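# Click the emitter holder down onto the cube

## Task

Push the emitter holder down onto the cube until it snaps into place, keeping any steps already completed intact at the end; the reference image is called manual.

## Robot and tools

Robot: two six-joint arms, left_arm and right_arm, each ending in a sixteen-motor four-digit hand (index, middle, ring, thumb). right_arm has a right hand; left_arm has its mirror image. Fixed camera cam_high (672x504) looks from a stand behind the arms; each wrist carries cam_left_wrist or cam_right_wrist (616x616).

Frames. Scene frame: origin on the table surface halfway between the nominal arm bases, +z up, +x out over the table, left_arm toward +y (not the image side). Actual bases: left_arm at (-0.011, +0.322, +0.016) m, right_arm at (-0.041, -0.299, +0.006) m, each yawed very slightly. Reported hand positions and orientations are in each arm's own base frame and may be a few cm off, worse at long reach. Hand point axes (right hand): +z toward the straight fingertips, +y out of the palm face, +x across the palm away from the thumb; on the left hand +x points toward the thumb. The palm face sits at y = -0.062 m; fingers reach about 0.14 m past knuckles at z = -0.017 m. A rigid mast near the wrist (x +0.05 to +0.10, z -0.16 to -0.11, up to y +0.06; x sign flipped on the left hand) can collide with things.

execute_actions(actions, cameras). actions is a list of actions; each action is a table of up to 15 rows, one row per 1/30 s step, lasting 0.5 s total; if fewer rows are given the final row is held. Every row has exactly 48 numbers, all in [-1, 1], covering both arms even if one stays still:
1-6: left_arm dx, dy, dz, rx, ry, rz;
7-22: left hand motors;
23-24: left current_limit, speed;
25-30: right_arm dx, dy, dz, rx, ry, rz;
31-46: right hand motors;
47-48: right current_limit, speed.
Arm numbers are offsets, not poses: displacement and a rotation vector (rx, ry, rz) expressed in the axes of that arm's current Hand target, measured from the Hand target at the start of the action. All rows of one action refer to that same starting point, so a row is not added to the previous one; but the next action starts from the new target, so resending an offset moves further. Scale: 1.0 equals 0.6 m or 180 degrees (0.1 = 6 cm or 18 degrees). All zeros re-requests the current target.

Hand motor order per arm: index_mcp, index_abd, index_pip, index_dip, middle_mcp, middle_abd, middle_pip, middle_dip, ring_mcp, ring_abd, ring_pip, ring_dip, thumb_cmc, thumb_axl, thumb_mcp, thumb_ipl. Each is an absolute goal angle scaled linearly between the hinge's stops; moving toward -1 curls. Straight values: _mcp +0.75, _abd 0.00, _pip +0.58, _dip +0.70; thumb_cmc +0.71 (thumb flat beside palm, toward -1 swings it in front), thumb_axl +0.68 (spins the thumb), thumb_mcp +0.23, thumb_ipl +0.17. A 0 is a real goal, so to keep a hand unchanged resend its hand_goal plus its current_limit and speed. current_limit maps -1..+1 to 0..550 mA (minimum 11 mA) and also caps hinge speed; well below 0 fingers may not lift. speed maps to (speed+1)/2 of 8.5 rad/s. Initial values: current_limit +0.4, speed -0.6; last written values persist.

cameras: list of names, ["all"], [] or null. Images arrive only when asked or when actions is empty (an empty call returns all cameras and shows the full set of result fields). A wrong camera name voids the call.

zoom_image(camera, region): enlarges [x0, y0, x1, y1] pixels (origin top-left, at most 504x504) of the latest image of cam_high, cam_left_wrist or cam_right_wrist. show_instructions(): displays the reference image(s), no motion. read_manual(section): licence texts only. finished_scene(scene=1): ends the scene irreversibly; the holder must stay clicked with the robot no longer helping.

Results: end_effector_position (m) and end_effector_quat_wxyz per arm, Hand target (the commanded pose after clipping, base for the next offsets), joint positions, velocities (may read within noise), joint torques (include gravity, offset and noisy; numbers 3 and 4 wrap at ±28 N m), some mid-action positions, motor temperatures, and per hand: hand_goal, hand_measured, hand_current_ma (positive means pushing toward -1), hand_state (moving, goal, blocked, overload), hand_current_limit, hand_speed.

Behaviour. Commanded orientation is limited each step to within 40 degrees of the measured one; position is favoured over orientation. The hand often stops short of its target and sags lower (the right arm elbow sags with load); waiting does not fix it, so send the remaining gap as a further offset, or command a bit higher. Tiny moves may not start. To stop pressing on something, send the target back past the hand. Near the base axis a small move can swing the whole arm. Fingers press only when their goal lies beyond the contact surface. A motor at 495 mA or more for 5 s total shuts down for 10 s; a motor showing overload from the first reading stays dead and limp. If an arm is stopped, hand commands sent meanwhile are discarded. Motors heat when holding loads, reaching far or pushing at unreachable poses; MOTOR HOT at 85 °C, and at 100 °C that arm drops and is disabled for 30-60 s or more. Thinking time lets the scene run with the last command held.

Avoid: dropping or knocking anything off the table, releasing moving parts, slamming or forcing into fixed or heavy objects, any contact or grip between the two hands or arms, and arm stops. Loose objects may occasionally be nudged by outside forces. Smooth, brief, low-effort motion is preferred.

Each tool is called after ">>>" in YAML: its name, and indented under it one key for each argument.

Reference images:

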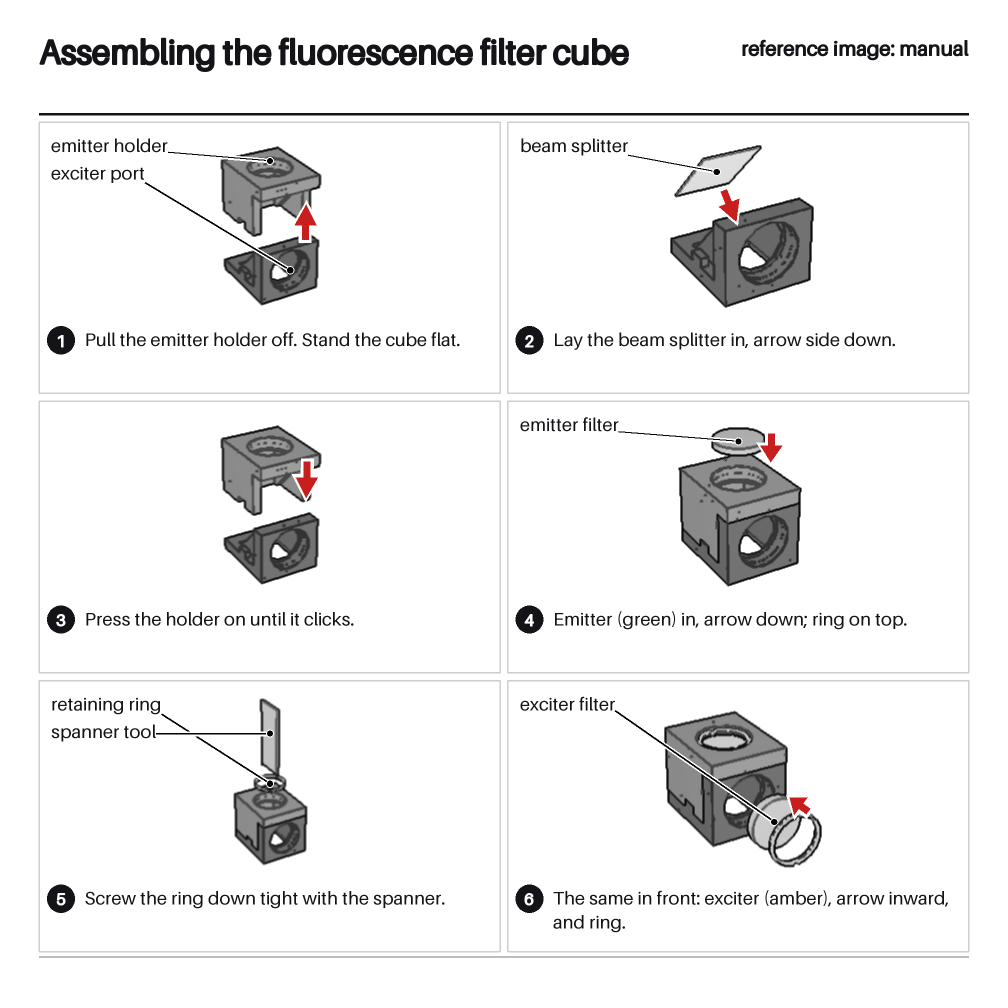

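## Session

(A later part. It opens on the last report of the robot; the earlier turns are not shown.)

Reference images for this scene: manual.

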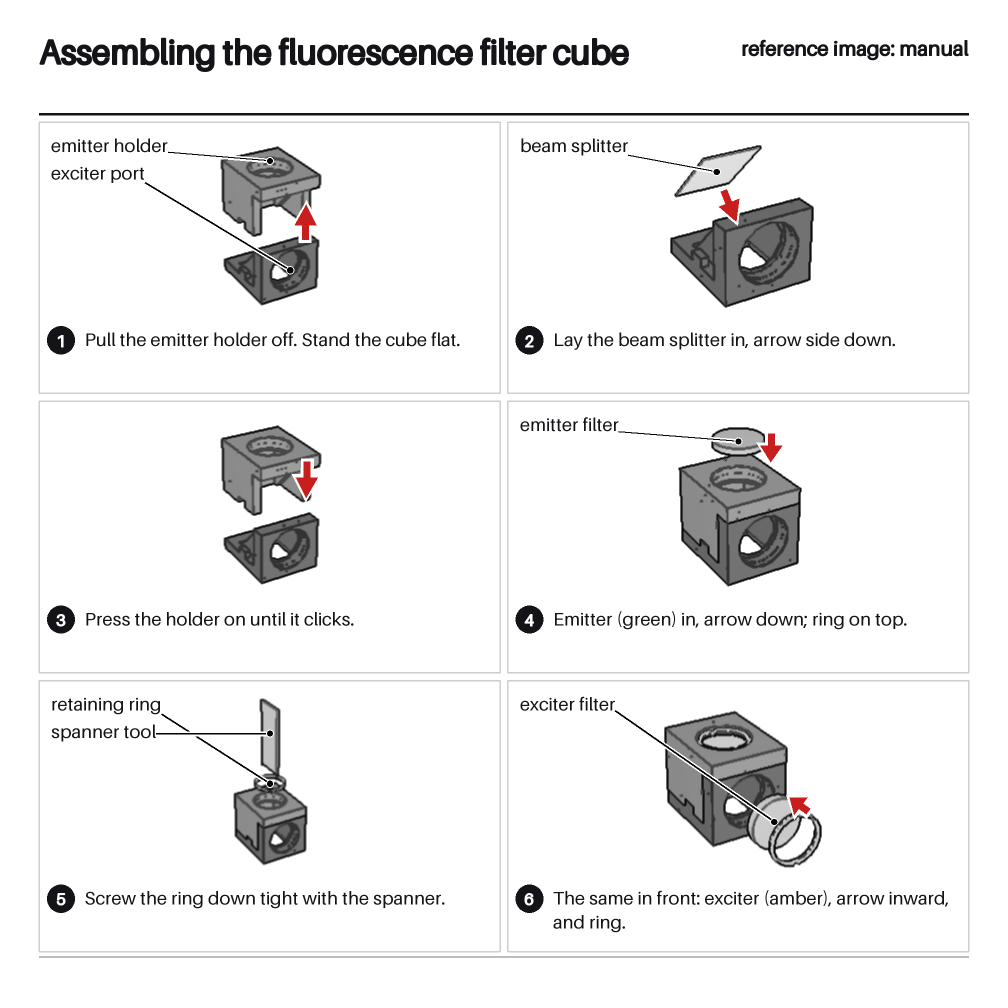

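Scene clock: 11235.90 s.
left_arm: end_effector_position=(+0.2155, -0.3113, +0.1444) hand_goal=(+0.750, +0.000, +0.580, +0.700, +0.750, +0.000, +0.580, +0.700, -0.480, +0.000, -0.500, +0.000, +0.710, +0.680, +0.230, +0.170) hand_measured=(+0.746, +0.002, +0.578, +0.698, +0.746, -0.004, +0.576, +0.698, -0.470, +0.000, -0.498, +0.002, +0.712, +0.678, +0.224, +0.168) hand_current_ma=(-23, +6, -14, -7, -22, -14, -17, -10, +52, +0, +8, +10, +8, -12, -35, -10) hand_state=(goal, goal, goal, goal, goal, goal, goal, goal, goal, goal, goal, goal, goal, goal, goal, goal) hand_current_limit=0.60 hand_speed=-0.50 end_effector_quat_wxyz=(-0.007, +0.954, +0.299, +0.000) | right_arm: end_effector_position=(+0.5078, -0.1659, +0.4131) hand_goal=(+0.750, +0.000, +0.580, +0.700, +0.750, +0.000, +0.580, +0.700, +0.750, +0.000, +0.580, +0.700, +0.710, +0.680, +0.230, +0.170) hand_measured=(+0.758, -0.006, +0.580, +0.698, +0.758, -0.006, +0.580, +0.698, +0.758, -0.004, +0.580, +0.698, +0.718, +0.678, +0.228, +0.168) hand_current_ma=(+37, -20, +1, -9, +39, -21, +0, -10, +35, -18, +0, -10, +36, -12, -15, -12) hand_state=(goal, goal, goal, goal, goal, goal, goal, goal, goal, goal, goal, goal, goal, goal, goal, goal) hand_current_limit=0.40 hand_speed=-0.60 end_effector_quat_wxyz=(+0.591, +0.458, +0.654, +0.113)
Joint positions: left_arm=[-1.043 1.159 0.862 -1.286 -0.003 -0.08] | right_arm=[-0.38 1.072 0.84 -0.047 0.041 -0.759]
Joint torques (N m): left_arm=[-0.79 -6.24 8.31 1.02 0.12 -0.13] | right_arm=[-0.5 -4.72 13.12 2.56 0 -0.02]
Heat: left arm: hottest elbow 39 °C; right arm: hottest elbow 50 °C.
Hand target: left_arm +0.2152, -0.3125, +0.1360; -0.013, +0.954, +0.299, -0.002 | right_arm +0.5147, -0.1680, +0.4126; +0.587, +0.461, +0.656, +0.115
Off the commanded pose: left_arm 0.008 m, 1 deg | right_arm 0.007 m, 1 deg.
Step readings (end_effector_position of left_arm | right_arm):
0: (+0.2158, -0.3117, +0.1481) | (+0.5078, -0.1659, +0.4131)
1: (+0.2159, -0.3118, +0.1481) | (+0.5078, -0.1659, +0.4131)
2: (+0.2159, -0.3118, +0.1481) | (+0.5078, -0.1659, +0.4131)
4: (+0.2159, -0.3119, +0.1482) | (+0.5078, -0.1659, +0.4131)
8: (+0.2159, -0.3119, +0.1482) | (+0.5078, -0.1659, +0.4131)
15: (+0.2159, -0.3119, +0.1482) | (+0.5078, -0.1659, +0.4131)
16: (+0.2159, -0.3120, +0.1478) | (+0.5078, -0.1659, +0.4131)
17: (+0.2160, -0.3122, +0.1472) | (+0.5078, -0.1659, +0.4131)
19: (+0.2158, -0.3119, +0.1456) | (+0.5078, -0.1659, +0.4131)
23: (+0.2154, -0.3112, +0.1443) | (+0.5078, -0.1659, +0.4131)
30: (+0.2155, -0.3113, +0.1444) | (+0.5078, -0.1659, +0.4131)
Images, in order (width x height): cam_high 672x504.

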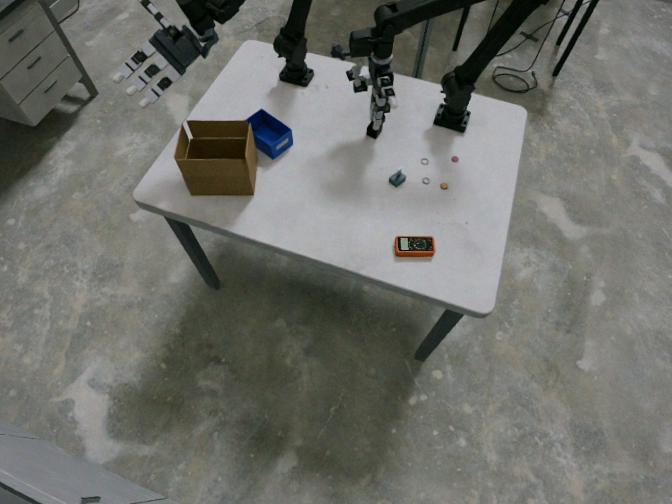

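>>> execute_actions:
  actions:
    - [[0,-0.004,0.015,0.003,0,0,0.75,0,0.58,0.7,0.75,0,0.58,0.7,-0.48,0,-0.5,0,0.71,0.68,0.23,0.17,0.6,-0.5,0,0,0,0,0,0,0.75,0,0.58,0.7,0.75,0,0.58,0.7,0.75,0,0.58,0.7,0.71,0.68,0.23,0.17,0.4,-0.6]]
    - [[0,-0.007,0.03,0.007,0,0,0.75,0,0.58,0.7,0.75,0,0.58,0.7,-0.48,0,-0.5,0,0.71,0.68,0.23,0.17,0.6,-0.5,0,0,0,0,0,0,0.75,0,0.58,0.7,0.75,0,0.58,0.7,0.75,0,0.58,0.7,0.71,0.68,0.23,0.17,0.4,-0.6]]
  cameras: ["cam_high"]

>>> zoom_image:
  camera: "cam_high"
  region: [360, 112, 386, 138]

Scene clock: 11250.13 s.
left_arm: end_effector_position=(+0.2169, -0.3136, +0.1423) hand_goal=(+0.750, +0.000, +0.580, +0.700, +0.750, +0.000, +0.580, +0.700, -0.480, +0.000, -0.500, +0.000, +0.710, +0.680, +0.230, +0.170) hand_measured=(+0.762, +0.000, +0.590, +0.704, +0.762, -0.004, +0.590, +0.704, -0.470, +0.000, -0.498, +0.002, +0.712, +0.678, +0.224, +0.168) hand_current_ma=(+66, -1, +44, +16, +61, -19, +45, +21, +52, +0, +8, +10, +8, -12, -35, -10) hand_state=(goal, goal, goal, goal, goal, goal, goal, goal, goal, goal, goal, goal, goal, goal, goal, goal) hand_current_limit=0.60 hand_speed=-0.50 end_effector_quat_wxyz=(+0.001, +0.954, +0.299, +0.002) | right_arm: end_effector_position=(+0.5078, -0.1659, +0.4131) hand_goal=(+0.750, +0.000, +0.580, +0.700, +0.750, +0.000, +0.580, +0.700, +0.750, +0.000, +0.580, +0.700, +0.710, +0.680, +0.230, +0.170) hand_measured=(+0.758, -0.006, +0.580, +0.698, +0.758, -0.006, +0.580, +0.698, +0.758, -0.004, +0.580, +0.698, +0.718, +0.678, +0.228, +0.168) hand_current_ma=(+37, -20, +1, -9, +39, -21, +0, -10, +35, -18, +0, -10, +36, -12, -15, -12) hand_state=(goal, goal, goal, goal, goal, goal, goal, goal, goal, goal, goal, goal, goal, goal, goal, goal) hand_current_limit=0.40 hand_speed=-0.60 end_effector_quat_wxyz=(+0.591, +0.458, +0.654, +0.113)
Joint positions: left_arm=[-1.043 1.159 0.852 -1.262 -0.004 -0.08] | right_arm=[-0.38 1.072 0.84 -0.047 0.041 -0.759]
Joint torques (N m): left_arm=[-0.85 -4.31 4.89 1.44 0.24 -0.12] | right_arm=[-0.56 -4.66 13.12 2.58 0 -0.02]
Heat: left arm: hottest elbow 38 °C; right arm: hottest elbow 50 °C.
Hand target: left_arm +0.2110, -0.3063, +0.1093; -0.028, +0.954, +0.299, -0.007 | right_arm +0.5147, -0.1680, +0.4126; +0.587, +0.461, +0.656, +0.115
Off the commanded pose: left_arm 0.034 m, 4 deg | right_arm 0.007 m, 1 deg.
Step readings (end_effector_position of left_arm | right_arm):
0: (+0.2155, -0.3113, +0.1444) | (+0.5078, -0.1659, +0.4131)
1: (+0.2155, -0.3114, +0.1438) | (+0.5078, -0.1659, +0.4131)
2: (+0.2155, -0.3115, +0.1426) | (+0.5078, -0.1659, +0.4131)
4: (+0.2156, -0.3116, +0.1421) | (+0.5078, -0.1659, +0.4131)
8: (+0.2158, -0.3120, +0.1422) | (+0.5078, -0.1659, +0.4131)
15: (+0.2158, -0.3120, +0.1422) | (+0.5078, -0.1659, +0.4131)
16: (+0.2157, -0.3119, +0.1414) | (+0.5078, -0.1659, +0.4131)
17: (+0.2160, -0.3124, +0.1418) | (+0.5078, -0.1659, +0.4131)
19: (+0.2166, -0.3133, +0.1421) | (+0.5078, -0.1659, +0.4131)
23: (+0.2169, -0.3136, +0.1423) | (+0.5078, -0.1659, +0.4131)
30: (+0.2169, -0.3136, +0.1423) | (+0.5078, -0.1659, +0.4131)
Images, in order (width x height): cam_high 672x504.

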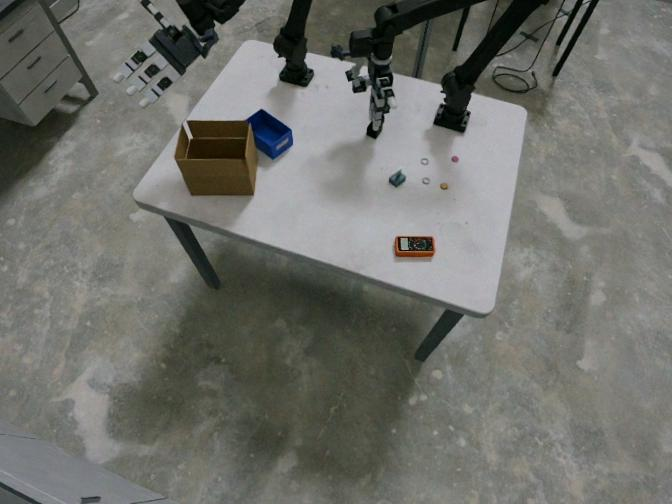

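Scaled by 19.385 from the camera's 672x504 image, which has a finer 960x720 frame.

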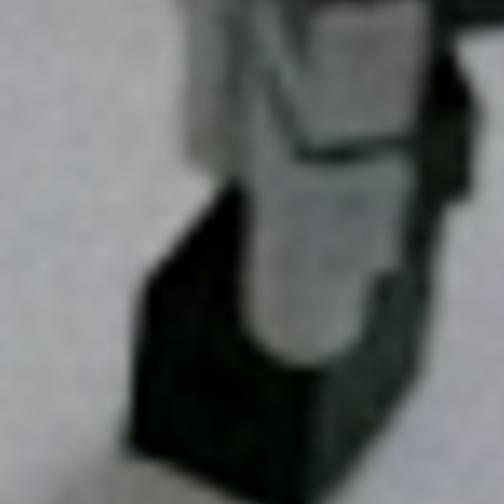

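>>> execute_actions:
  actions:
    - [[0,-0.01,0.035,0.005,0,0,0.75,0,0.58,0.7,0.75,0,0.58,0.7,-0.48,0,-0.5,0,0.71,0.68,0.23,0.17,0.6,-0.5,0,0,0,0,0,0,0.75,0,0.58,0.7,0.75,0,0.58,0.7,0.75,0,0.58,0.7,0.71,0.68,0.23,0.17,0.4,-0.6]]
    - [[0,-0.01,0.035,0.005,0,0,0.75,0,0.58,0.7,0.75,0,0.58,0.7,-0.48,0,-0.5,0,0.71,0.68,0.23,0.17,0.6,-0.5,0,0,0,0,0,0,0.75,0,0.58,0.7,0.75,0,0.58,0.7,0.75,0,0.58,0.7,0.71,0.68,0.23,0.17,0.4,-0.6]]
  cameras: ["cam_high"]

>>> zoom_image:
  camera: "cam_high"
  region: [360, 112, 386, 138]

Scene clock: 11263.93 s.
left_arm: end_effector_position=(+0.2176, -0.3127, +0.1429) hand_goal=(+0.750, +0.000, +0.580, +0.700, +0.750, +0.000, +0.580, +0.700, -0.480, +0.000, -0.500, +0.000, +0.710, +0.680, +0.230, +0.170) hand_measured=(+0.776, +0.000, +0.602, +0.710, +0.778, -0.004, +0.602, +0.712, -0.470, +0.000, -0.498, +0.002, +0.712, +0.678, +0.224, +0.168) hand_current_ma=(+142, -2, +109, +50, +144, -19, +113, +64, +52, +0, +8, +10, +8, -12, -35, -10) hand_state=(blocked, goal, blocked, goal, blocked, goal, blocked, goal, goal, goal, goal, goal, goal, goal, goal, goal) hand_current_limit=0.60 hand_speed=-0.50 end_effector_quat_wxyz=(+0.031, +0.954, +0.299, +0.012) | right_arm: end_effector_position=(+0.5078, -0.1659, +0.4131) hand_goal=(+0.750, +0.000, +0.580, +0.700, +0.750, +0.000, +0.580, +0.700, +0.750, +0.000, +0.580, +0.700, +0.710, +0.680, +0.230, +0.170) hand_measured=(+0.758, -0.006, +0.580, +0.698, +0.758, -0.006, +0.580, +0.698, +0.758, -0.004, +0.580, +0.698, +0.718, +0.678, +0.228, +0.168) hand_current_ma=(+37, -20, +1, -9, +39, -21, +0, -10, +35, -18, +0, -10, +36, -12, -15, -12) hand_state=(goal, goal, goal, goal, goal, goal, goal, goal, goal, goal, goal, goal, goal, goal, goal, goal) hand_current_limit=0.40 hand_speed=-0.60 end_effector_quat_wxyz=(+0.591, +0.458, +0.654, +0.113)
Joint positions: left_arm=[-1.043 1.117 0.807 -1.195 -0.01 -0.08] | right_arm=[-0.38 1.072 0.84 -0.047 0.041 -0.759]
Joint torques (N m): left_arm=[-1.03 0.56 1.09 1.29 0.6 -0.16] | right_arm=[-0.5 -4.66 13.12 2.58 -0.01 -0.02]
Heat: left arm: hottest elbow 36 °C; right arm: hottest elbow 50 °C.
Hand target: left_arm +0.2027, -0.2942, +0.0682; -0.043, +0.953, +0.299, -0.012 | right_arm +0.5147, -0.1680, +0.4126; +0.587, +0.461, +0.656, +0.115
Off the commanded pose: left_arm 0.078 m, 9 deg | right_arm 0.007 m, 1 deg.
Step readings (end_effector_position of left_arm | right_arm):
0: (+0.2179, -0.3151, +0.1429) | (+0.5078, -0.1659, +0.4131)
1: (+0.2178, -0.3147, +0.1416) | (+0.5078, -0.1659, +0.4131)
2: (+0.2181, -0.3150, +0.1418) | (+0.5078, -0.1659, +0.4131)
4: (+0.2175, -0.3138, +0.1422) | (+0.5078, -0.1659, +0.4131)
8: (+0.2172, -0.3133, +0.1429) | (+0.5078, -0.1659, +0.4131)
15: (+0.2172, -0.3133, +0.1429) | (+0.5078, -0.1659, +0.4131)
16: (+0.2166, -0.3122, +0.1408) | (+0.5078, -0.1659, +0.4131)
17: (+0.2169, -0.3124, +0.1408) | (+0.5078, -0.1659, +0.4131)
19: (+0.2169, -0.3121, +0.1416) | (+0.5078, -0.1659, +0.4131)
23: (+0.2167, -0.3117, +0.1424) | (+0.5078, -0.1659, +0.4131)
30: (+0.2172, -0.3122, +0.1427) | (+0.5078, -0.1659, +0.4131)
Images, in order (width x height): cam_high 672x504.

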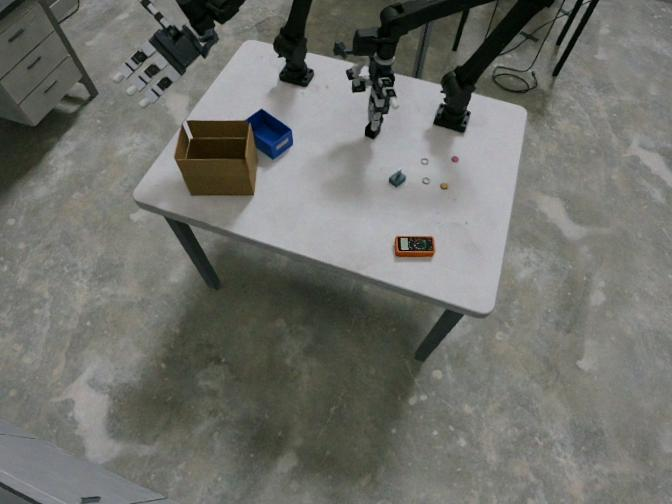

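Scaled by 19.385 from the camera's 672x504 image, which has a finer 960x720 frame.

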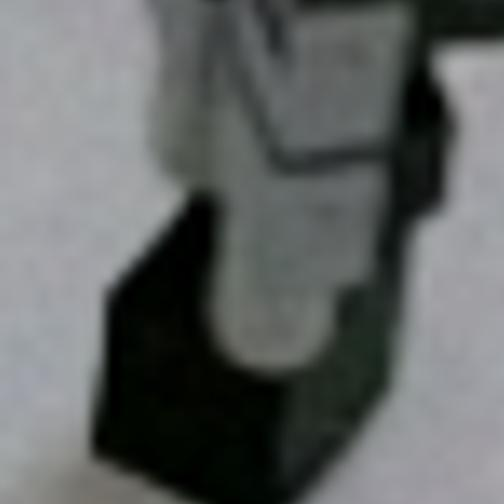

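>>> execute_actions:
  actions:
    - [[0,-0.004,0.012,0.012,0,0,0.75,0,0.58,0.7,0.75,0,0.58,0.7,-0.48,0,-0.5,0,0.71,0.68,0.23,0.17,0.6,-0.5,0,0,0,0,0,0,0.75,0,0.58,0.7,0.75,0,0.58,0.7,0.75,0,0.58,0.7,0.71,0.68,0.23,0.17,0.4,-0.6]]
    - [[0,-0.004,0.02,0.014,0,0,0.75,0,0.58,0.7,0.75,0,0.58,0.7,-0.48,0,-0.5,0,0.71,0.68,0.23,0.17,0.6,-0.5,0,0,0,0,0,0,0.75,0,0.58,0.7,0.75,0,0.58,0.7,0.75,0,0.58,0.7,0.71,0.68,0.23,0.17,0.4,-0.6]]
  cameras: ["cam_high"]

>>> zoom_image:
  camera: "cam_high"
  region: [360, 112, 386, 138]

Scene clock: 11281.73 s.
left_arm: end_effector_position=(+0.2173, -0.3125, +0.1407) hand_goal=(+0.750, +0.000, +0.580, +0.700, +0.750, +0.000, +0.580, +0.700, -0.480, +0.000, -0.500, +0.000, +0.710, +0.680, +0.230, +0.170) hand_measured=(+0.738, +0.006, +0.574, +0.698, +0.744, +0.002, +0.580, +0.702, -0.470, +0.000, -0.498, +0.002, +0.712, +0.678, +0.224, +0.168) hand_current_ma=(-59, +22, -25, -5, -34, +7, -1, +13, +52, +0, +8, +10, +8, -12, -35, -10) hand_state=(goal, goal, goal, goal, goal, goal, goal, goal, goal, goal, goal, goal, goal, goal, goal, goal) hand_current_limit=0.60 hand_speed=-0.50 end_effector_quat_wxyz=(+0.023, +0.954, +0.299, +0.010) | right_arm: end_effector_position=(+0.5078, -0.1659, +0.4131) hand_goal=(+0.750, +0.000, +0.580, +0.700, +0.750, +0.000, +0.580, +0.700, +0.750, +0.000, +0.580, +0.700, +0.710, +0.680, +0.230, +0.170) hand_measured=(+0.758, -0.006, +0.580, +0.698, +0.758, -0.006, +0.580, +0.698, +0.758, -0.004, +0.580, +0.698, +0.718, +0.678, +0.228, +0.168) hand_current_ma=(+37, -20, +1, -9, +39, -21, +0, -10, +35, -18, +0, -10, +36, -12, -15, -12) hand_state=(goal, goal, goal, goal, goal, goal, goal, goal, goal, goal, goal, goal, goal, goal, goal, goal) hand_current_limit=0.40 hand_speed=-0.60 end_effector_quat_wxyz=(+0.591, +0.458, +0.654, +0.113)
Joint positions: left_arm=[-1.043 1.129 0.814 -1.207 -0.009 -0.08] | right_arm=[-0.38 1.072 0.84 -0.047 0.041 -0.759]
Joint torques (N m): left_arm=[-0.73 3.19 1.28 0.23 0.83 -0.14] | right_arm=[-0.62 -4.72 13.12 2.56 0 -0.02]
Motor temperatures (°C): left_arm=[25 27 34 24 26 26] | right_arm=[23 28 50 25 23 22]
Heat: left arm: hottest elbow 34 °C; right arm: hottest elbow 50 °C.
Hand target: left_arm +0.1987, -0.2884, +0.0495; -0.082, +0.951, +0.298, -0.024 | right_arm +0.5147, -0.1680, +0.4126; +0.587, +0.461, +0.656, +0.115
Off the commanded pose: left_arm 0.096 m, 13 deg | right_arm 0.007 m, 1 deg.
Step readings (end_effector_position of left_arm | right_arm):
0: (+0.2188, -0.3144, +0.1439) | (+0.5078, -0.1659, +0.4131)
1: (+0.2187, -0.3142, +0.1438) | (+0.5078, -0.1659, +0.4131)
2: (+0.2186, -0.3140, +0.1437) | (+0.5078, -0.1659, +0.4131)
4: (+0.2183, -0.3136, +0.1435) | (+0.5078, -0.1659, +0.4131)
8: (+0.2182, -0.3135, +0.1434) | (+0.5078, -0.1659, +0.4131)
15: (+0.2182, -0.3135, +0.1434) | (+0.5078, -0.1659, +0.4131)
16: (+0.2178, -0.3129, +0.1427) | (+0.5078, -0.1659, +0.4131)
17: (+0.2171, -0.3121, +0.1412) | (+0.5078, -0.1659, +0.4131)
19: (+0.2172, -0.3123, +0.1409) | (+0.5078, -0.1659, +0.4131)
23: (+0.2174, -0.3125, +0.1407) | (+0.5078, -0.1659, +0.4131)
30: (+0.2173, -0.3125, +0.1407) | (+0.5078, -0.1659, +0.4131)
Images, in order (width x height): cam_high 672x504.

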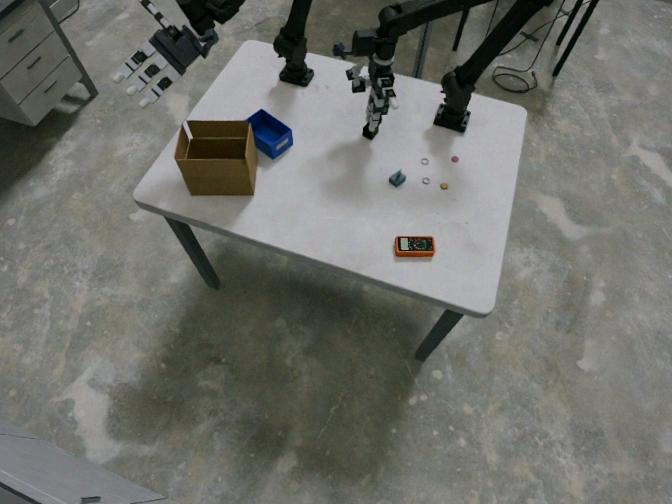

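Scaled by 19.385 from the camera's 672x504 image, which has a finer 960x720 frame.

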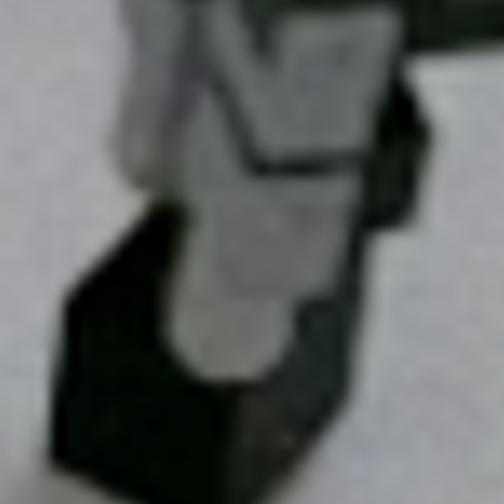

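>>> execute_actions:
  actions:
    - [[0,-0.015,0.012,0.008,0,0,0.75,0,0.58,0.7,0.75,0,0.58,0.7,-0.48,0,-0.5,0,0.71,0.68,0.23,0.17,0.6,-0.5,0,0,0,0,0,0,0.75,0,0.58,0.7,0.75,0,0.58,0.7,0.75,0,0.58,0.7,0.71,0.68,0.23,0.17,0.4,-0.6]]
  cameras: ["cam_high"]

>>> zoom_image:
  camera: "cam_high"
  region: [360, 112, 386, 138]

Scene clock: 11298.60 s.
left_arm: end_effector_position=(+0.2158, -0.3105, +0.1396) hand_goal=(+0.750, +0.000, +0.580, +0.700, +0.750, +0.000, +0.580, +0.700, -0.480, +0.000, -0.500, +0.000, +0.710, +0.680, +0.230, +0.170) hand_measured=(+0.724, +0.006, +0.564, +0.694, +0.730, +0.002, +0.568, +0.696, -0.470, +0.000, -0.498, +0.002, +0.712, +0.678, +0.224, +0.168) hand_current_ma=(-133, +24, -76, -31, -104, +9, -56, -19, +52, +0, +8, +10, +8, -12, -35, -10) hand_state=(blocked, goal, goal, goal, goal, goal, goal, goal, goal, goal, goal, goal, goal, goal, goal, goal) hand_current_limit=0.60 hand_speed=-0.50 end_effector_quat_wxyz=(+0.018, +0.954, +0.299, +0.008) | right_arm: end_effector_position=(+0.5078, -0.1659, +0.4131) hand_goal=(+0.750, +0.000, +0.580, +0.700, +0.750, +0.000, +0.580, +0.700, +0.750, +0.000, +0.580, +0.700, +0.710, +0.680, +0.230, +0.170) hand_measured=(+0.758, -0.006, +0.580, +0.698, +0.758, -0.006, +0.580, +0.698, +0.758, -0.004, +0.580, +0.698, +0.718, +0.678, +0.228, +0.168) hand_current_ma=(+37, -20, +1, -9, +39, -21, +0, -10, +35, -18, +0, -10, +36, -12, -15, -12) hand_state=(goal, goal, goal, goal, goal, goal, goal, goal, goal, goal, goal, goal, goal, goal, goal, goal) hand_current_limit=0.40 hand_speed=-0.60 end_effector_quat_wxyz=(+0.591, +0.458, +0.654, +0.113)
Joint positions: left_arm=[-1.043 1.129 0.814 -1.217 -0.007 -0.08] | right_arm=[-0.38 1.072 0.84 -0.047 0.041 -0.759]
Joint torques (N m): left_arm=[-0.91 2.9 0.12 -0.08 0.85 -0.16] | right_arm=[-0.56 -4.72 13.11 2.58 -0.01 -0.02]
Heat: left arm: hottest elbow 33 °C; right arm: hottest elbow 50 °C.
Hand target: left_arm +0.1930, -0.2801, +0.0440; -0.094, +0.950, +0.298, -0.028 | right_arm +0.5147, -0.1680, +0.4126; +0.587, +0.461, +0.656, +0.115
Off the commanded pose: left_arm 0.103 m, 14 deg | right_arm 0.007 m, 1 deg.
Step readings (end_effector_position of left_arm | right_arm):
0: (+0.2172, -0.3125, +0.1406) | (+0.5078, -0.1659, +0.4131)
1: (+0.2169, -0.3120, +0.1403) | (+0.5078, -0.1659, +0.4131)
2: (+0.2163, -0.3112, +0.1399) | (+0.5078, -0.1659, +0.4131)
4: (+0.2159, -0.3108, +0.1397) | (+0.5078, -0.1659, +0.4131)
8: (+0.2159, -0.3106, +0.1396) | (+0.5078, -0.1659, +0.4131)
15: (+0.2158, -0.3105, +0.1396) | (+0.5078, -0.1659, +0.4131)
Images, in order (width x height): cam_high 672x504.

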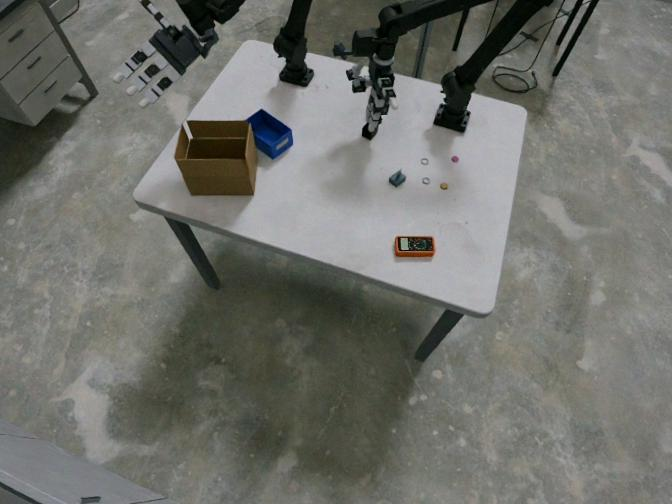

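Scaled by 19.385 from the camera's 672x504 image, which has a finer 960x720 frame.

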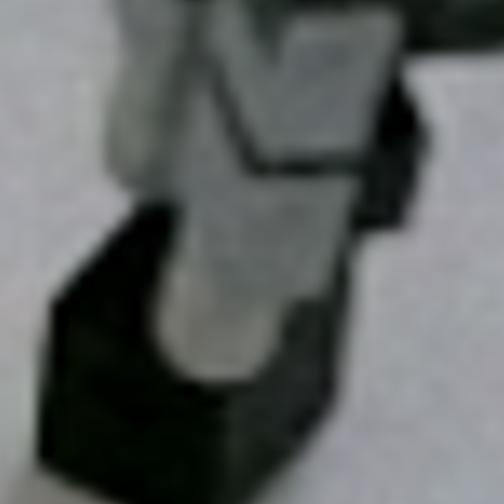

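>>> execute_actions:
  actions:
    - [[0,-0.003,0.03,0.006,0,0,0.75,0,0.58,0.7,0.75,0,0.58,0.7,-0.48,0,-0.5,0,0.71,0.68,0.23,0.17,0.8,-0.5,0,0,0,0,0,0,0.75,0,0.58,0.7,0.75,0,0.58,0.7,0.75,0,0.58,0.7,0.71,0.68,0.23,0.17,0.4,-0.6]]
  cameras: ["cam_high"]

>>> zoom_image:
  camera: "cam_high"
  region: [360, 112, 386, 138]

Scene clock: 11310.73 s.
left_arm: end_effector_position=(+0.2155, -0.3101, +0.1388) hand_goal=(+0.750, +0.000, +0.580, +0.700, +0.750, +0.000, +0.580, +0.700, -0.480, +0.000, -0.500, +0.000, +0.710, +0.680, +0.230, +0.170) hand_measured=(+0.724, +0.006, +0.564, +0.694, +0.728, +0.002, +0.568, +0.696, -0.470, +0.000, -0.498, +0.002, +0.712, +0.678, +0.224, +0.168) hand_current_ma=(-141, +24, -82, -34, -112, +9, -60, -21, +52, +0, +8, +10, +8, -12, -35, -10) hand_state=(blocked, goal, goal, goal, blocked, goal, goal, goal, goal, goal, goal, goal, goal, goal, goal, goal) hand_current_limit=0.80 hand_speed=-0.50 end_effector_quat_wxyz=(+0.018, +0.954, +0.299, +0.008) | right_arm: end_effector_position=(+0.5078, -0.1659, +0.4131) hand_goal=(+0.750, +0.000, +0.580, +0.700, +0.750, +0.000, +0.580, +0.700, +0.750, +0.000, +0.580, +0.700, +0.710, +0.680, +0.230, +0.170) hand_measured=(+0.758, -0.006, +0.580, +0.698, +0.758, -0.006, +0.580, +0.698, +0.758, -0.004, +0.580, +0.698, +0.718, +0.678, +0.228, +0.168) hand_current_ma=(+37, -20, +1, -9, +39, -21, +0, -10, +35, -18, +0, -10, +36, -12, -15, -12) hand_state=(goal, goal, goal, goal, goal, goal, goal, goal, goal, goal, goal, goal, goal, goal, goal, goal) hand_current_limit=0.40 hand_speed=-0.60 end_effector_quat_wxyz=(+0.591, +0.458, +0.654, +0.113)
Joint positions: left_arm=[-1.043 1.129 0.812 -1.216 -0.007 -0.08] | right_arm=[-0.38 1.072 0.84 -0.047 0.041 -0.759]
Joint torques (N m): left_arm=[-0.85 3.84 -2.36 0.54 0.91 -0.16] | right_arm=[-0.5 -4.72 13.12 2.56 0 -0.02]
Heat: left arm: hottest elbow 32 °C; right arm: hottest elbow 50 °C.
Hand target: left_arm +0.1900, -0.2757, +0.0267; -0.103, +0.949, +0.298, -0.031 | right_arm +0.5147, -0.1680, +0.4126; +0.587, +0.461, +0.656, +0.115
Off the commanded pose: left_arm 0.120 m, 15 deg | right_arm 0.007 m, 1 deg.
Step readings (end_effector_position of left_arm | right_arm):
0: (+0.2157, -0.3106, +0.1396) | (+0.5078, -0.1659, +0.4131)
1: (+0.2156, -0.3103, +0.1389) | (+0.5078, -0.1659, +0.4131)
2: (+0.2155, -0.3101, +0.1388) | (+0.5078, -0.1659, +0.4131)
4: (+0.2155, -0.3101, +0.1388) | (+0.5078, -0.1659, +0.4131)
8: (+0.2155, -0.3101, +0.1388) | (+0.5078, -0.1659, +0.4131)
15: (+0.2155, -0.3101, +0.1388) | (+0.5078, -0.1659, +0.4131)
Images, in order (width x height): cam_high 672x504.

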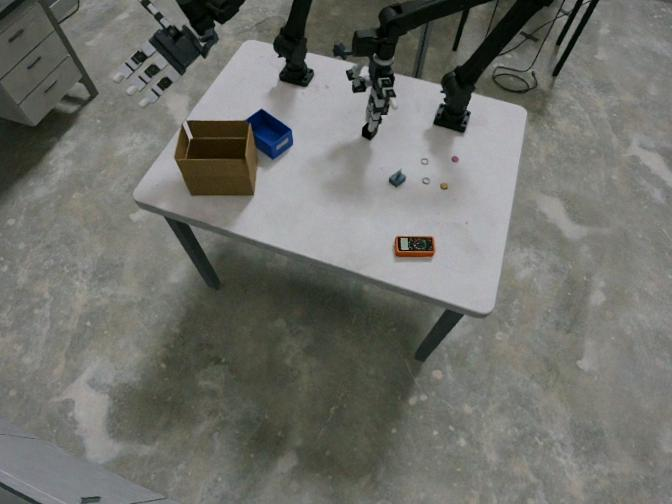

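Scaled by 19.385 from the camera's 672x504 image, which has a finer 960x720 frame.

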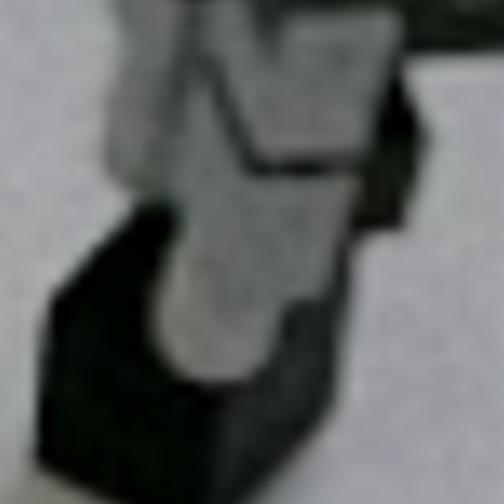

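>>> execute_actions:
  actions:
    - [[0,-0.004,0.025,0.004,0,0,0.75,0,0.58,0.7,0.75,0,0.58,0.7,-0.48,0,-0.5,0,0.71,0.68,0.23,0.17,0.8,-0.5,0,0,0,0,0,0,0.75,0,0.58,0.7,0.75,0,0.58,0.7,0.75,0,0.58,0.7,0.71,0.68,0.23,0.17,0.4,-0.6]]
    - [[0,-0.004,0.025,0.004,0,0,0.75,0,0.58,0.7,0.75,0,0.58,0.7,-0.48,0,-0.5,0,0.71,0.68,0.23,0.17,0.8,-0.5,0,0,0,0,0,0,0.75,0,0.58,0.7,0.75,0,0.58,0.7,0.75,0,0.58,0.7,0.71,0.68,0.23,0.17,0.4,-0.6]]
  cameras: ["cam_high"]

>>> zoom_image:
  camera: "cam_high"
  region: [360, 112, 386, 138]

Scene clock: 11320.93 s.
left_arm: end_effector_position=(+0.2152, -0.3097, +0.1392) hand_goal=(+0.750, +0.000, +0.580, +0.700, +0.750, +0.000, +0.580, +0.700, -0.480, +0.000, -0.500, +0.000, +0.710, +0.680, +0.230, +0.170) hand_measured=(+0.720, +0.006, +0.560, +0.692, +0.726, +0.002, +0.566, +0.694, -0.470, +0.000, -0.498, +0.002, +0.712, +0.678, +0.224, +0.168) hand_current_ma=(-156, +24, -97, -42, -126, +9, -70, -25, +52, +0, +8, +10, +8, -12, -35, -10) hand_state=(blocked, goal, goal, goal, blocked, goal, goal, goal, goal, goal, goal, goal, goal, goal, goal, goal) hand_current_limit=0.80 hand_speed=-0.50 end_effector_quat_wxyz=(+0.028, +0.954, +0.299, +0.010) | right_arm: end_effector_position=(+0.5078, -0.1659, +0.4131) hand_goal=(+0.750, +0.000, +0.580, +0.700, +0.750, +0.000, +0.580, +0.700, +0.750, +0.000, +0.580, +0.700, +0.710, +0.680, +0.230, +0.170) hand_measured=(+0.758, -0.006, +0.580, +0.698, +0.758, -0.006, +0.580, +0.698, +0.758, -0.004, +0.580, +0.698, +0.718, +0.678, +0.228, +0.168) hand_current_ma=(+37, -20, +1, -9, +39, -21, +0, -10, +35, -18, +0, -10, +36, -12, -15, -12) hand_state=(goal, goal, goal, goal, goal, goal, goal, goal, goal, goal, goal, goal, goal, goal, goal, goal) hand_current_limit=0.40 hand_speed=-0.60 end_effector_quat_wxyz=(+0.591, +0.458, +0.654, +0.113)
Joint positions: left_arm=[-1.043 1.114 0.797 -1.195 -0.007 -0.08] | right_arm=[-0.38 1.072 0.84 -0.047 0.041 -0.759]
Joint torques (N m): left_arm=[-0.91 5.25 -5.87 0.92 0.98 -0.17] | right_arm=[-0.5 -4.72 13.14 2.58 -0.01 -0.02]
Heat: left arm: hottest elbow 32 °C; right arm: hottest elbow 50 °C.
Hand target: left_arm +0.1837, -0.2664, -0.0016; -0.115, +0.947, +0.297, -0.034 | right_arm +0.5147, -0.1680, +0.4126; +0.587, +0.461, +0.656, +0.115
Off the commanded pose: left_arm 0.151 m, 17 deg | right_arm 0.007 m, 1 deg.
Step readings (end_effector_position of left_arm | right_arm):
0: (+0.2156, -0.3103, +0.1388) | (+0.5078, -0.1659, +0.4131)
1: (+0.2156, -0.3103, +0.1384) | (+0.5078, -0.1659, +0.4131)
2: (+0.2160, -0.3110, +0.1387) | (+0.5078, -0.1659, +0.4131)
4: (+0.2161, -0.3111, +0.1388) | (+0.5078, -0.1659, +0.4131)
8: (+0.2161, -0.3111, +0.1388) | (+0.5078, -0.1659, +0.4131)
15: (+0.2161, -0.3111, +0.1388) | (+0.5078, -0.1659, +0.4131)
16: (+0.2160, -0.3111, +0.1383) | (+0.5078, -0.1659, +0.4131)
17: (+0.2159, -0.3108, +0.1385) | (+0.5078, -0.1659, +0.4131)
19: (+0.2156, -0.3103, +0.1390) | (+0.5078, -0.1659, +0.4131)
23: (+0.2152, -0.3097, +0.1392) | (+0.5078, -0.1659, +0.4131)
30: (+0.2152, -0.3097, +0.1392) | (+0.5078, -0.1659, +0.4131)
Images, in order (width x height): cam_high 672x504.

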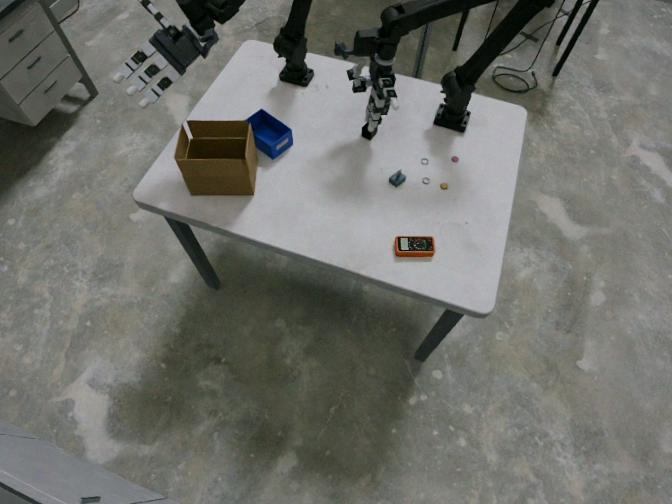

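Scaled by 19.385 from the camera's 672x504 image, which has a finer 960x720 frame.

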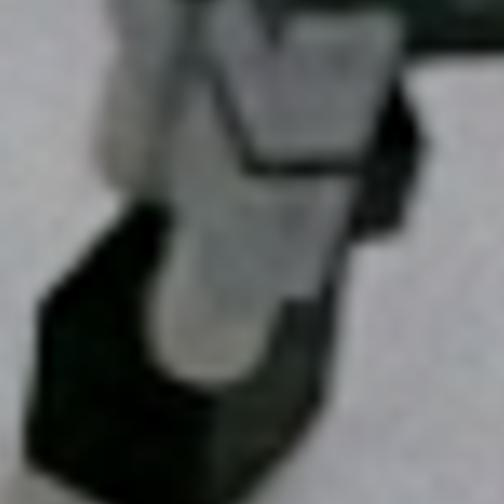

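>>> execute_actions:
  actions:
    - [[0,-0.002,0.012,0.002,0.012,0,0.75,0,0.58,0.7,0.75,0,0.58,0.7,-0.48,0,-0.5,0,0.71,0.68,0.23,0.17,0.8,-0.5,0,0,0,0,0,0,0.75,0,0.58,0.7,0.75,0,0.58,0.7,0.75,0,0.58,0.7,0.71,0.68,0.23,0.17,0.4,-0.6]]
  cameras: ["cam_high"]

>>> zoom_image:
  camera: "cam_high"
  region: [360, 112, 386, 138]

Scene clock: 11354.33 s.
left_arm: end_effector_position=(+0.2141, -0.3126, +0.1390) hand_goal=(+0.750, +0.000, +0.580, +0.700, +0.750, +0.000, +0.580, +0.700, -0.480, +0.000, -0.500, +0.000, +0.710, +0.680, +0.230, +0.170) hand_measured=(+0.708, +0.008, +0.552, +0.688, +0.716, +0.004, +0.558, +0.692, -0.470, +0.000, -0.498, +0.002, +0.712, +0.678, +0.224, +0.168) hand_current_ma=(-219, +31, -138, -60, -184, +17, -110, -44, +52, +0, +8, +10, +8, -12, -35, -10) hand_state=(blocked, goal, blocked, goal, blocked, goal, blocked, goal, goal, goal, goal, goal, goal, goal, goal, goal) hand_current_limit=0.80 hand_speed=-0.50 end_effector_quat_wxyz=(+0.031, +0.954, +0.296, +0.021) | right_arm: end_effector_position=(+0.5078, -0.1659, +0.4131) hand_goal=(+0.750, +0.000, +0.580, +0.700, +0.750, +0.000, +0.580, +0.700, +0.750, +0.000, +0.580, +0.700, +0.710, +0.680, +0.230, +0.170) hand_measured=(+0.758, -0.006, +0.580, +0.698, +0.758, -0.006, +0.580, +0.698, +0.758, -0.004, +0.580, +0.698, +0.718, +0.678, +0.228, +0.168) hand_current_ma=(+37, -20, +1, -9, +39, -21, +0, -10, +35, -18, +0, -10, +36, -12, -15, -12) hand_state=(goal, goal, goal, goal, goal, goal, goal, goal, goal, goal, goal, goal, goal, goal, goal, goal) hand_current_limit=0.40 hand_speed=-0.60 end_effector_quat_wxyz=(+0.591, +0.458, +0.654, +0.113)
Joint positions: left_arm=[-1.062 1.114 0.792 -1.18 -0.028 -0.092] | right_arm=[-0.38 1.072 0.84 -0.047 0.041 -0.759]
Joint torques (N m): left_arm=[-1.73 5.83 -6.49 0.64 0.41 -0.29] | right_arm=[-0.5 -4.66 13.11 2.58 -0.01 -0.02]
Heat: left arm: hottest elbow 32 °C; right arm: hottest elbow 50 °C.
Hand target: left_arm +0.1821, -0.2640, -0.0083; -0.123, +0.947, +0.295, -0.017 | right_arm +0.5147, -0.1680, +0.4126; +0.587, +0.461, +0.656, +0.115
Off the commanded pose: left_arm 0.158 m, 18 deg | right_arm 0.007 m, 1 deg.
Step readings (end_effector_position of left_arm | right_arm):
0: (+0.2160, -0.3113, +0.1391) | (+0.5078, -0.1659, +0.4131)
1: (+0.2168, -0.3110, +0.1391) | (+0.5078, -0.1659, +0.4131)
2: (+0.2166, -0.3111, +0.1390) | (+0.5078, -0.1659, +0.4131)
4: (+0.2149, -0.3122, +0.1390) | (+0.5078, -0.1659, +0.4131)
8: (+0.2140, -0.3128, +0.1390) | (+0.5078, -0.1659, +0.4131)
15: (+0.2141, -0.3127, +0.1390) | (+0.5078, -0.1659, +0.4131)
Images, in order (width x height): cam_high 672x504.

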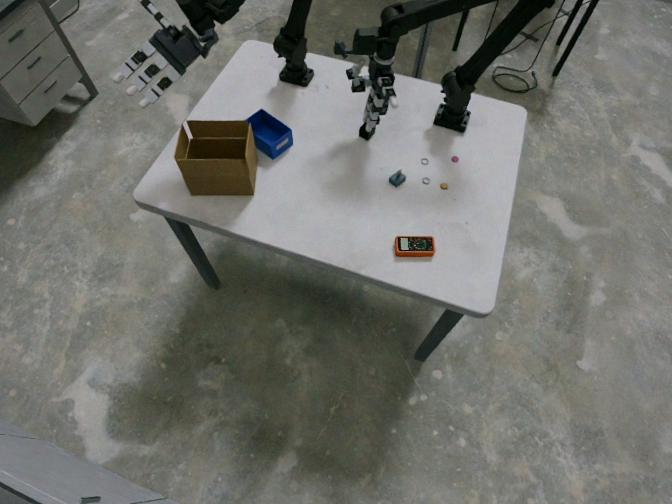

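Scaled by 19.385 from the camera's 672x504 image, which has a finer 960x720 frame.

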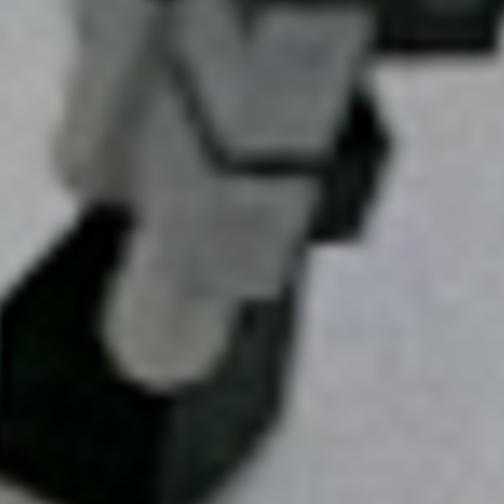

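>>> execute_actions:
  actions:
    - [[0,-0.002,0.01,0.002,-0.012,0,0.75,0,0.58,0.7,0.75,0,0.58,0.7,-0.48,0,-0.5,0,0.71,0.68,0.23,0.17,0.8,-0.5,0,0,0,0,0,0,0.75,0,0.58,0.7,0.75,0,0.58,0.7,0.75,0,0.58,0.7,0.71,0.68,0.23,0.17,0.4,-0.6]]
    - [[0,-0.002,0.01,0.002,-0.008,0,0.75,0,0.58,0.7,0.75,0,0.58,0.7,-0.48,0,-0.5,0,0.71,0.68,0.23,0.17,0.8,-0.5,0,0,0,0,0,0,0.75,0,0.58,0.7,0.75,0,0.58,0.7,0.75,0,0.58,0.7,0.71,0.68,0.23,0.17,0.4,-0.6]]
  cameras: ["cam_high","cam_left_wrist"]

>>> zoom_image:
  camera: "cam_high"
  region: [356, 112, 382, 138]

>>> zoom_image:
  camera: "cam_left_wrist"
  region: [270, 200, 350, 280]

Scene clock: 11369.27 s.
left_arm: end_effector_position=(+0.2131, -0.3103, +0.1388) hand_goal=(+0.750, +0.000, +0.580, +0.700, +0.750, +0.000, +0.580, +0.700, -0.480, +0.000, -0.500, +0.000, +0.710, +0.680, +0.230, +0.170) hand_measured=(+0.700, +0.032, +0.544, +0.684, +0.712, +0.030, +0.554, +0.688, -0.470, +0.000, -0.498, +0.002, +0.712, +0.678, +0.224, +0.168) hand_current_ma=(-261, +139, -175, -75, -203, +127, -131, -60, +52, +0, +8, +10, +8, -12, -34, -10) hand_state=(blocked, blocked, blocked, goal, blocked, blocked, blocked, goal, goal, goal, goal, goal, goal, goal, goal, goal) hand_current_limit=0.80 hand_speed=-0.50 end_effector_quat_wxyz=(+0.040, +0.952, +0.302, +0.005) | right_arm: end_effector_position=(+0.5078, -0.1659, +0.4131) hand_goal=(+0.750, +0.000, +0.580, +0.700, +0.750, +0.000, +0.580, +0.700, +0.750, +0.000, +0.580, +0.700, +0.710, +0.680, +0.230, +0.170) hand_measured=(+0.758, -0.006, +0.580, +0.698, +0.758, -0.006, +0.580, +0.698, +0.758, -0.004, +0.580, +0.698, +0.718, +0.678, +0.228, +0.168) hand_current_ma=(+37, -20, +1, -9, +39, -21, +0, -10, +35, -18, +0, -10, +36, -12, -15, -12) hand_state=(goal, goal, goal, goal, goal, goal, goal, goal, goal, goal, goal, goal, goal, goal, goal, goal) hand_current_limit=0.40 hand_speed=-0.60 end_effector_quat_wxyz=(+0.591, +0.458, +0.654, +0.113)
Joint positions: left_arm=[-1.045 1.1 0.781 -1.172 0.007 -0.089] | right_arm=[-0.38 1.072 0.84 -0.047 0.041 -0.759]
Joint torques (N m): left_arm=[0.21 6.42 -7.38 0.61 1.65 0.06] | right_arm=[-0.5 -4.72 13.12 2.58 0 -0.02]
Heat: left arm: hottest elbow 32 °C; right arm: hottest elbow 50 °C.
Hand target: left_arm +0.1794, -0.2596, -0.0193; -0.120, +0.946, +0.299, -0.049 | right_arm +0.5147, -0.1680, +0.4126; +0.587, +0.461, +0.656, +0.115
Off the commanded pose: left_arm 0.169 m, 19 deg | right_arm 0.007 m, 1 deg.
Step readings (end_effector_position of left_arm | right_arm):
0: (+0.2141, -0.3126, +0.1390) | (+0.5078, -0.1659, +0.4131)
1: (+0.2132, -0.3132, +0.1389) | (+0.5078, -0.1659, +0.4131)
2: (+0.2125, -0.3138, +0.1390) | (+0.5078, -0.1659, +0.4131)
4: (+0.2124, -0.3132, +0.1391) | (+0.5078, -0.1659, +0.4131)
8: (+0.2121, -0.3127, +0.1390) | (+0.5078, -0.1659, +0.4131)
15: (+0.2122, -0.3128, +0.1390) | (+0.5078, -0.1659, +0.4131)
16: (+0.2119, -0.3128, +0.1389) | (+0.5078, -0.1659, +0.4131)
17: (+0.2121, -0.3125, +0.1388) | (+0.5078, -0.1659, +0.4131)
19: (+0.2130, -0.3113, +0.1389) | (+0.5078, -0.1659, +0.4131)
23: (+0.2132, -0.3103, +0.1389) | (+0.5078, -0.1659, +0.4131)
30: (+0.2131, -0.3102, +0.1388) | (+0.5078, -0.1659, +0.4131)
Images, in order (width x height): cam_high 672x504, cam_left_wrist 616x616.

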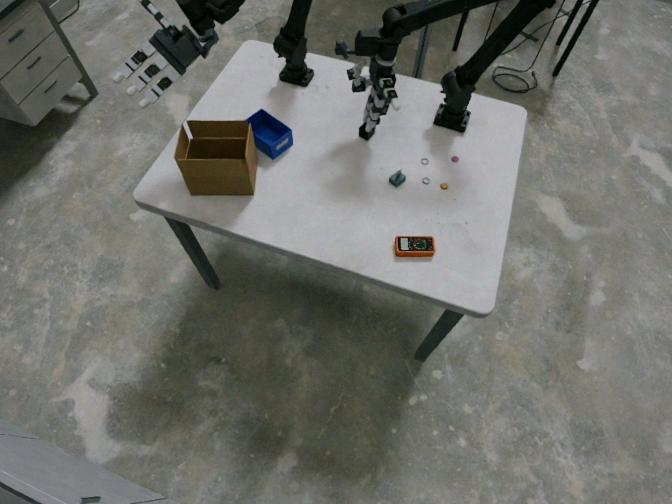

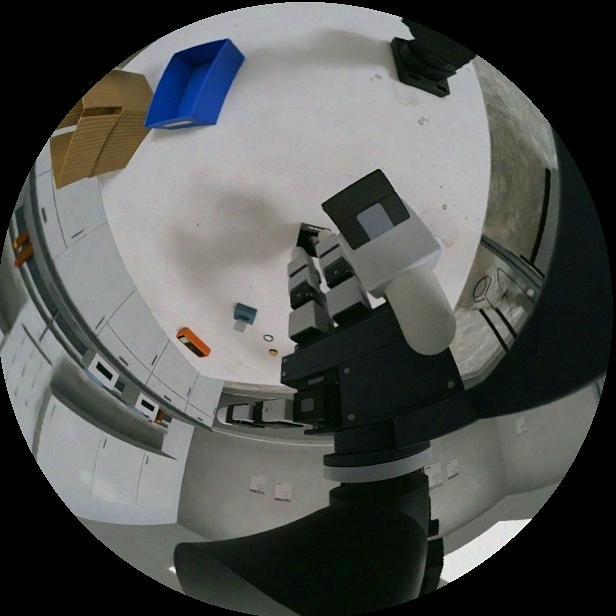

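Scaled by 19.385 from the camera's 672x504 image, which has a finer 960x720 frame.

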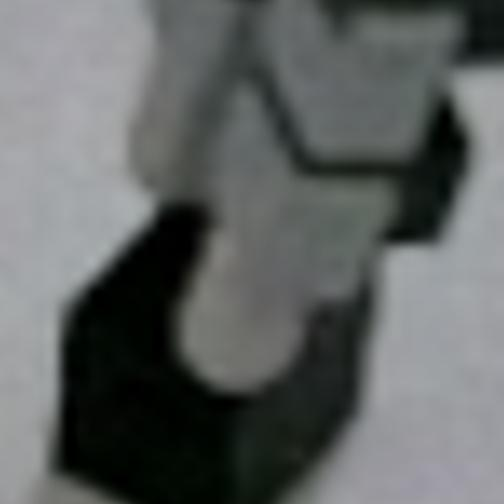

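Scaled by 6.300 from the camera's 616x616 image, which has a finer 880x880 frame.

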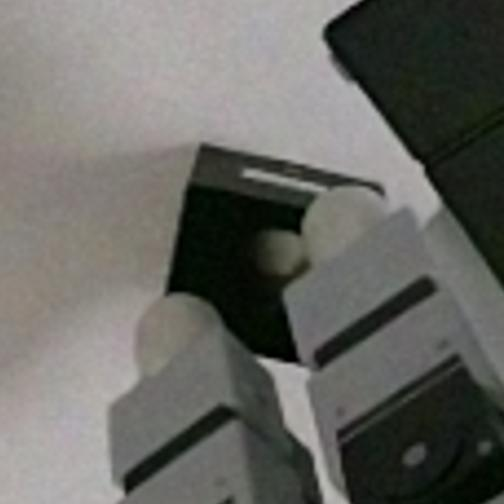

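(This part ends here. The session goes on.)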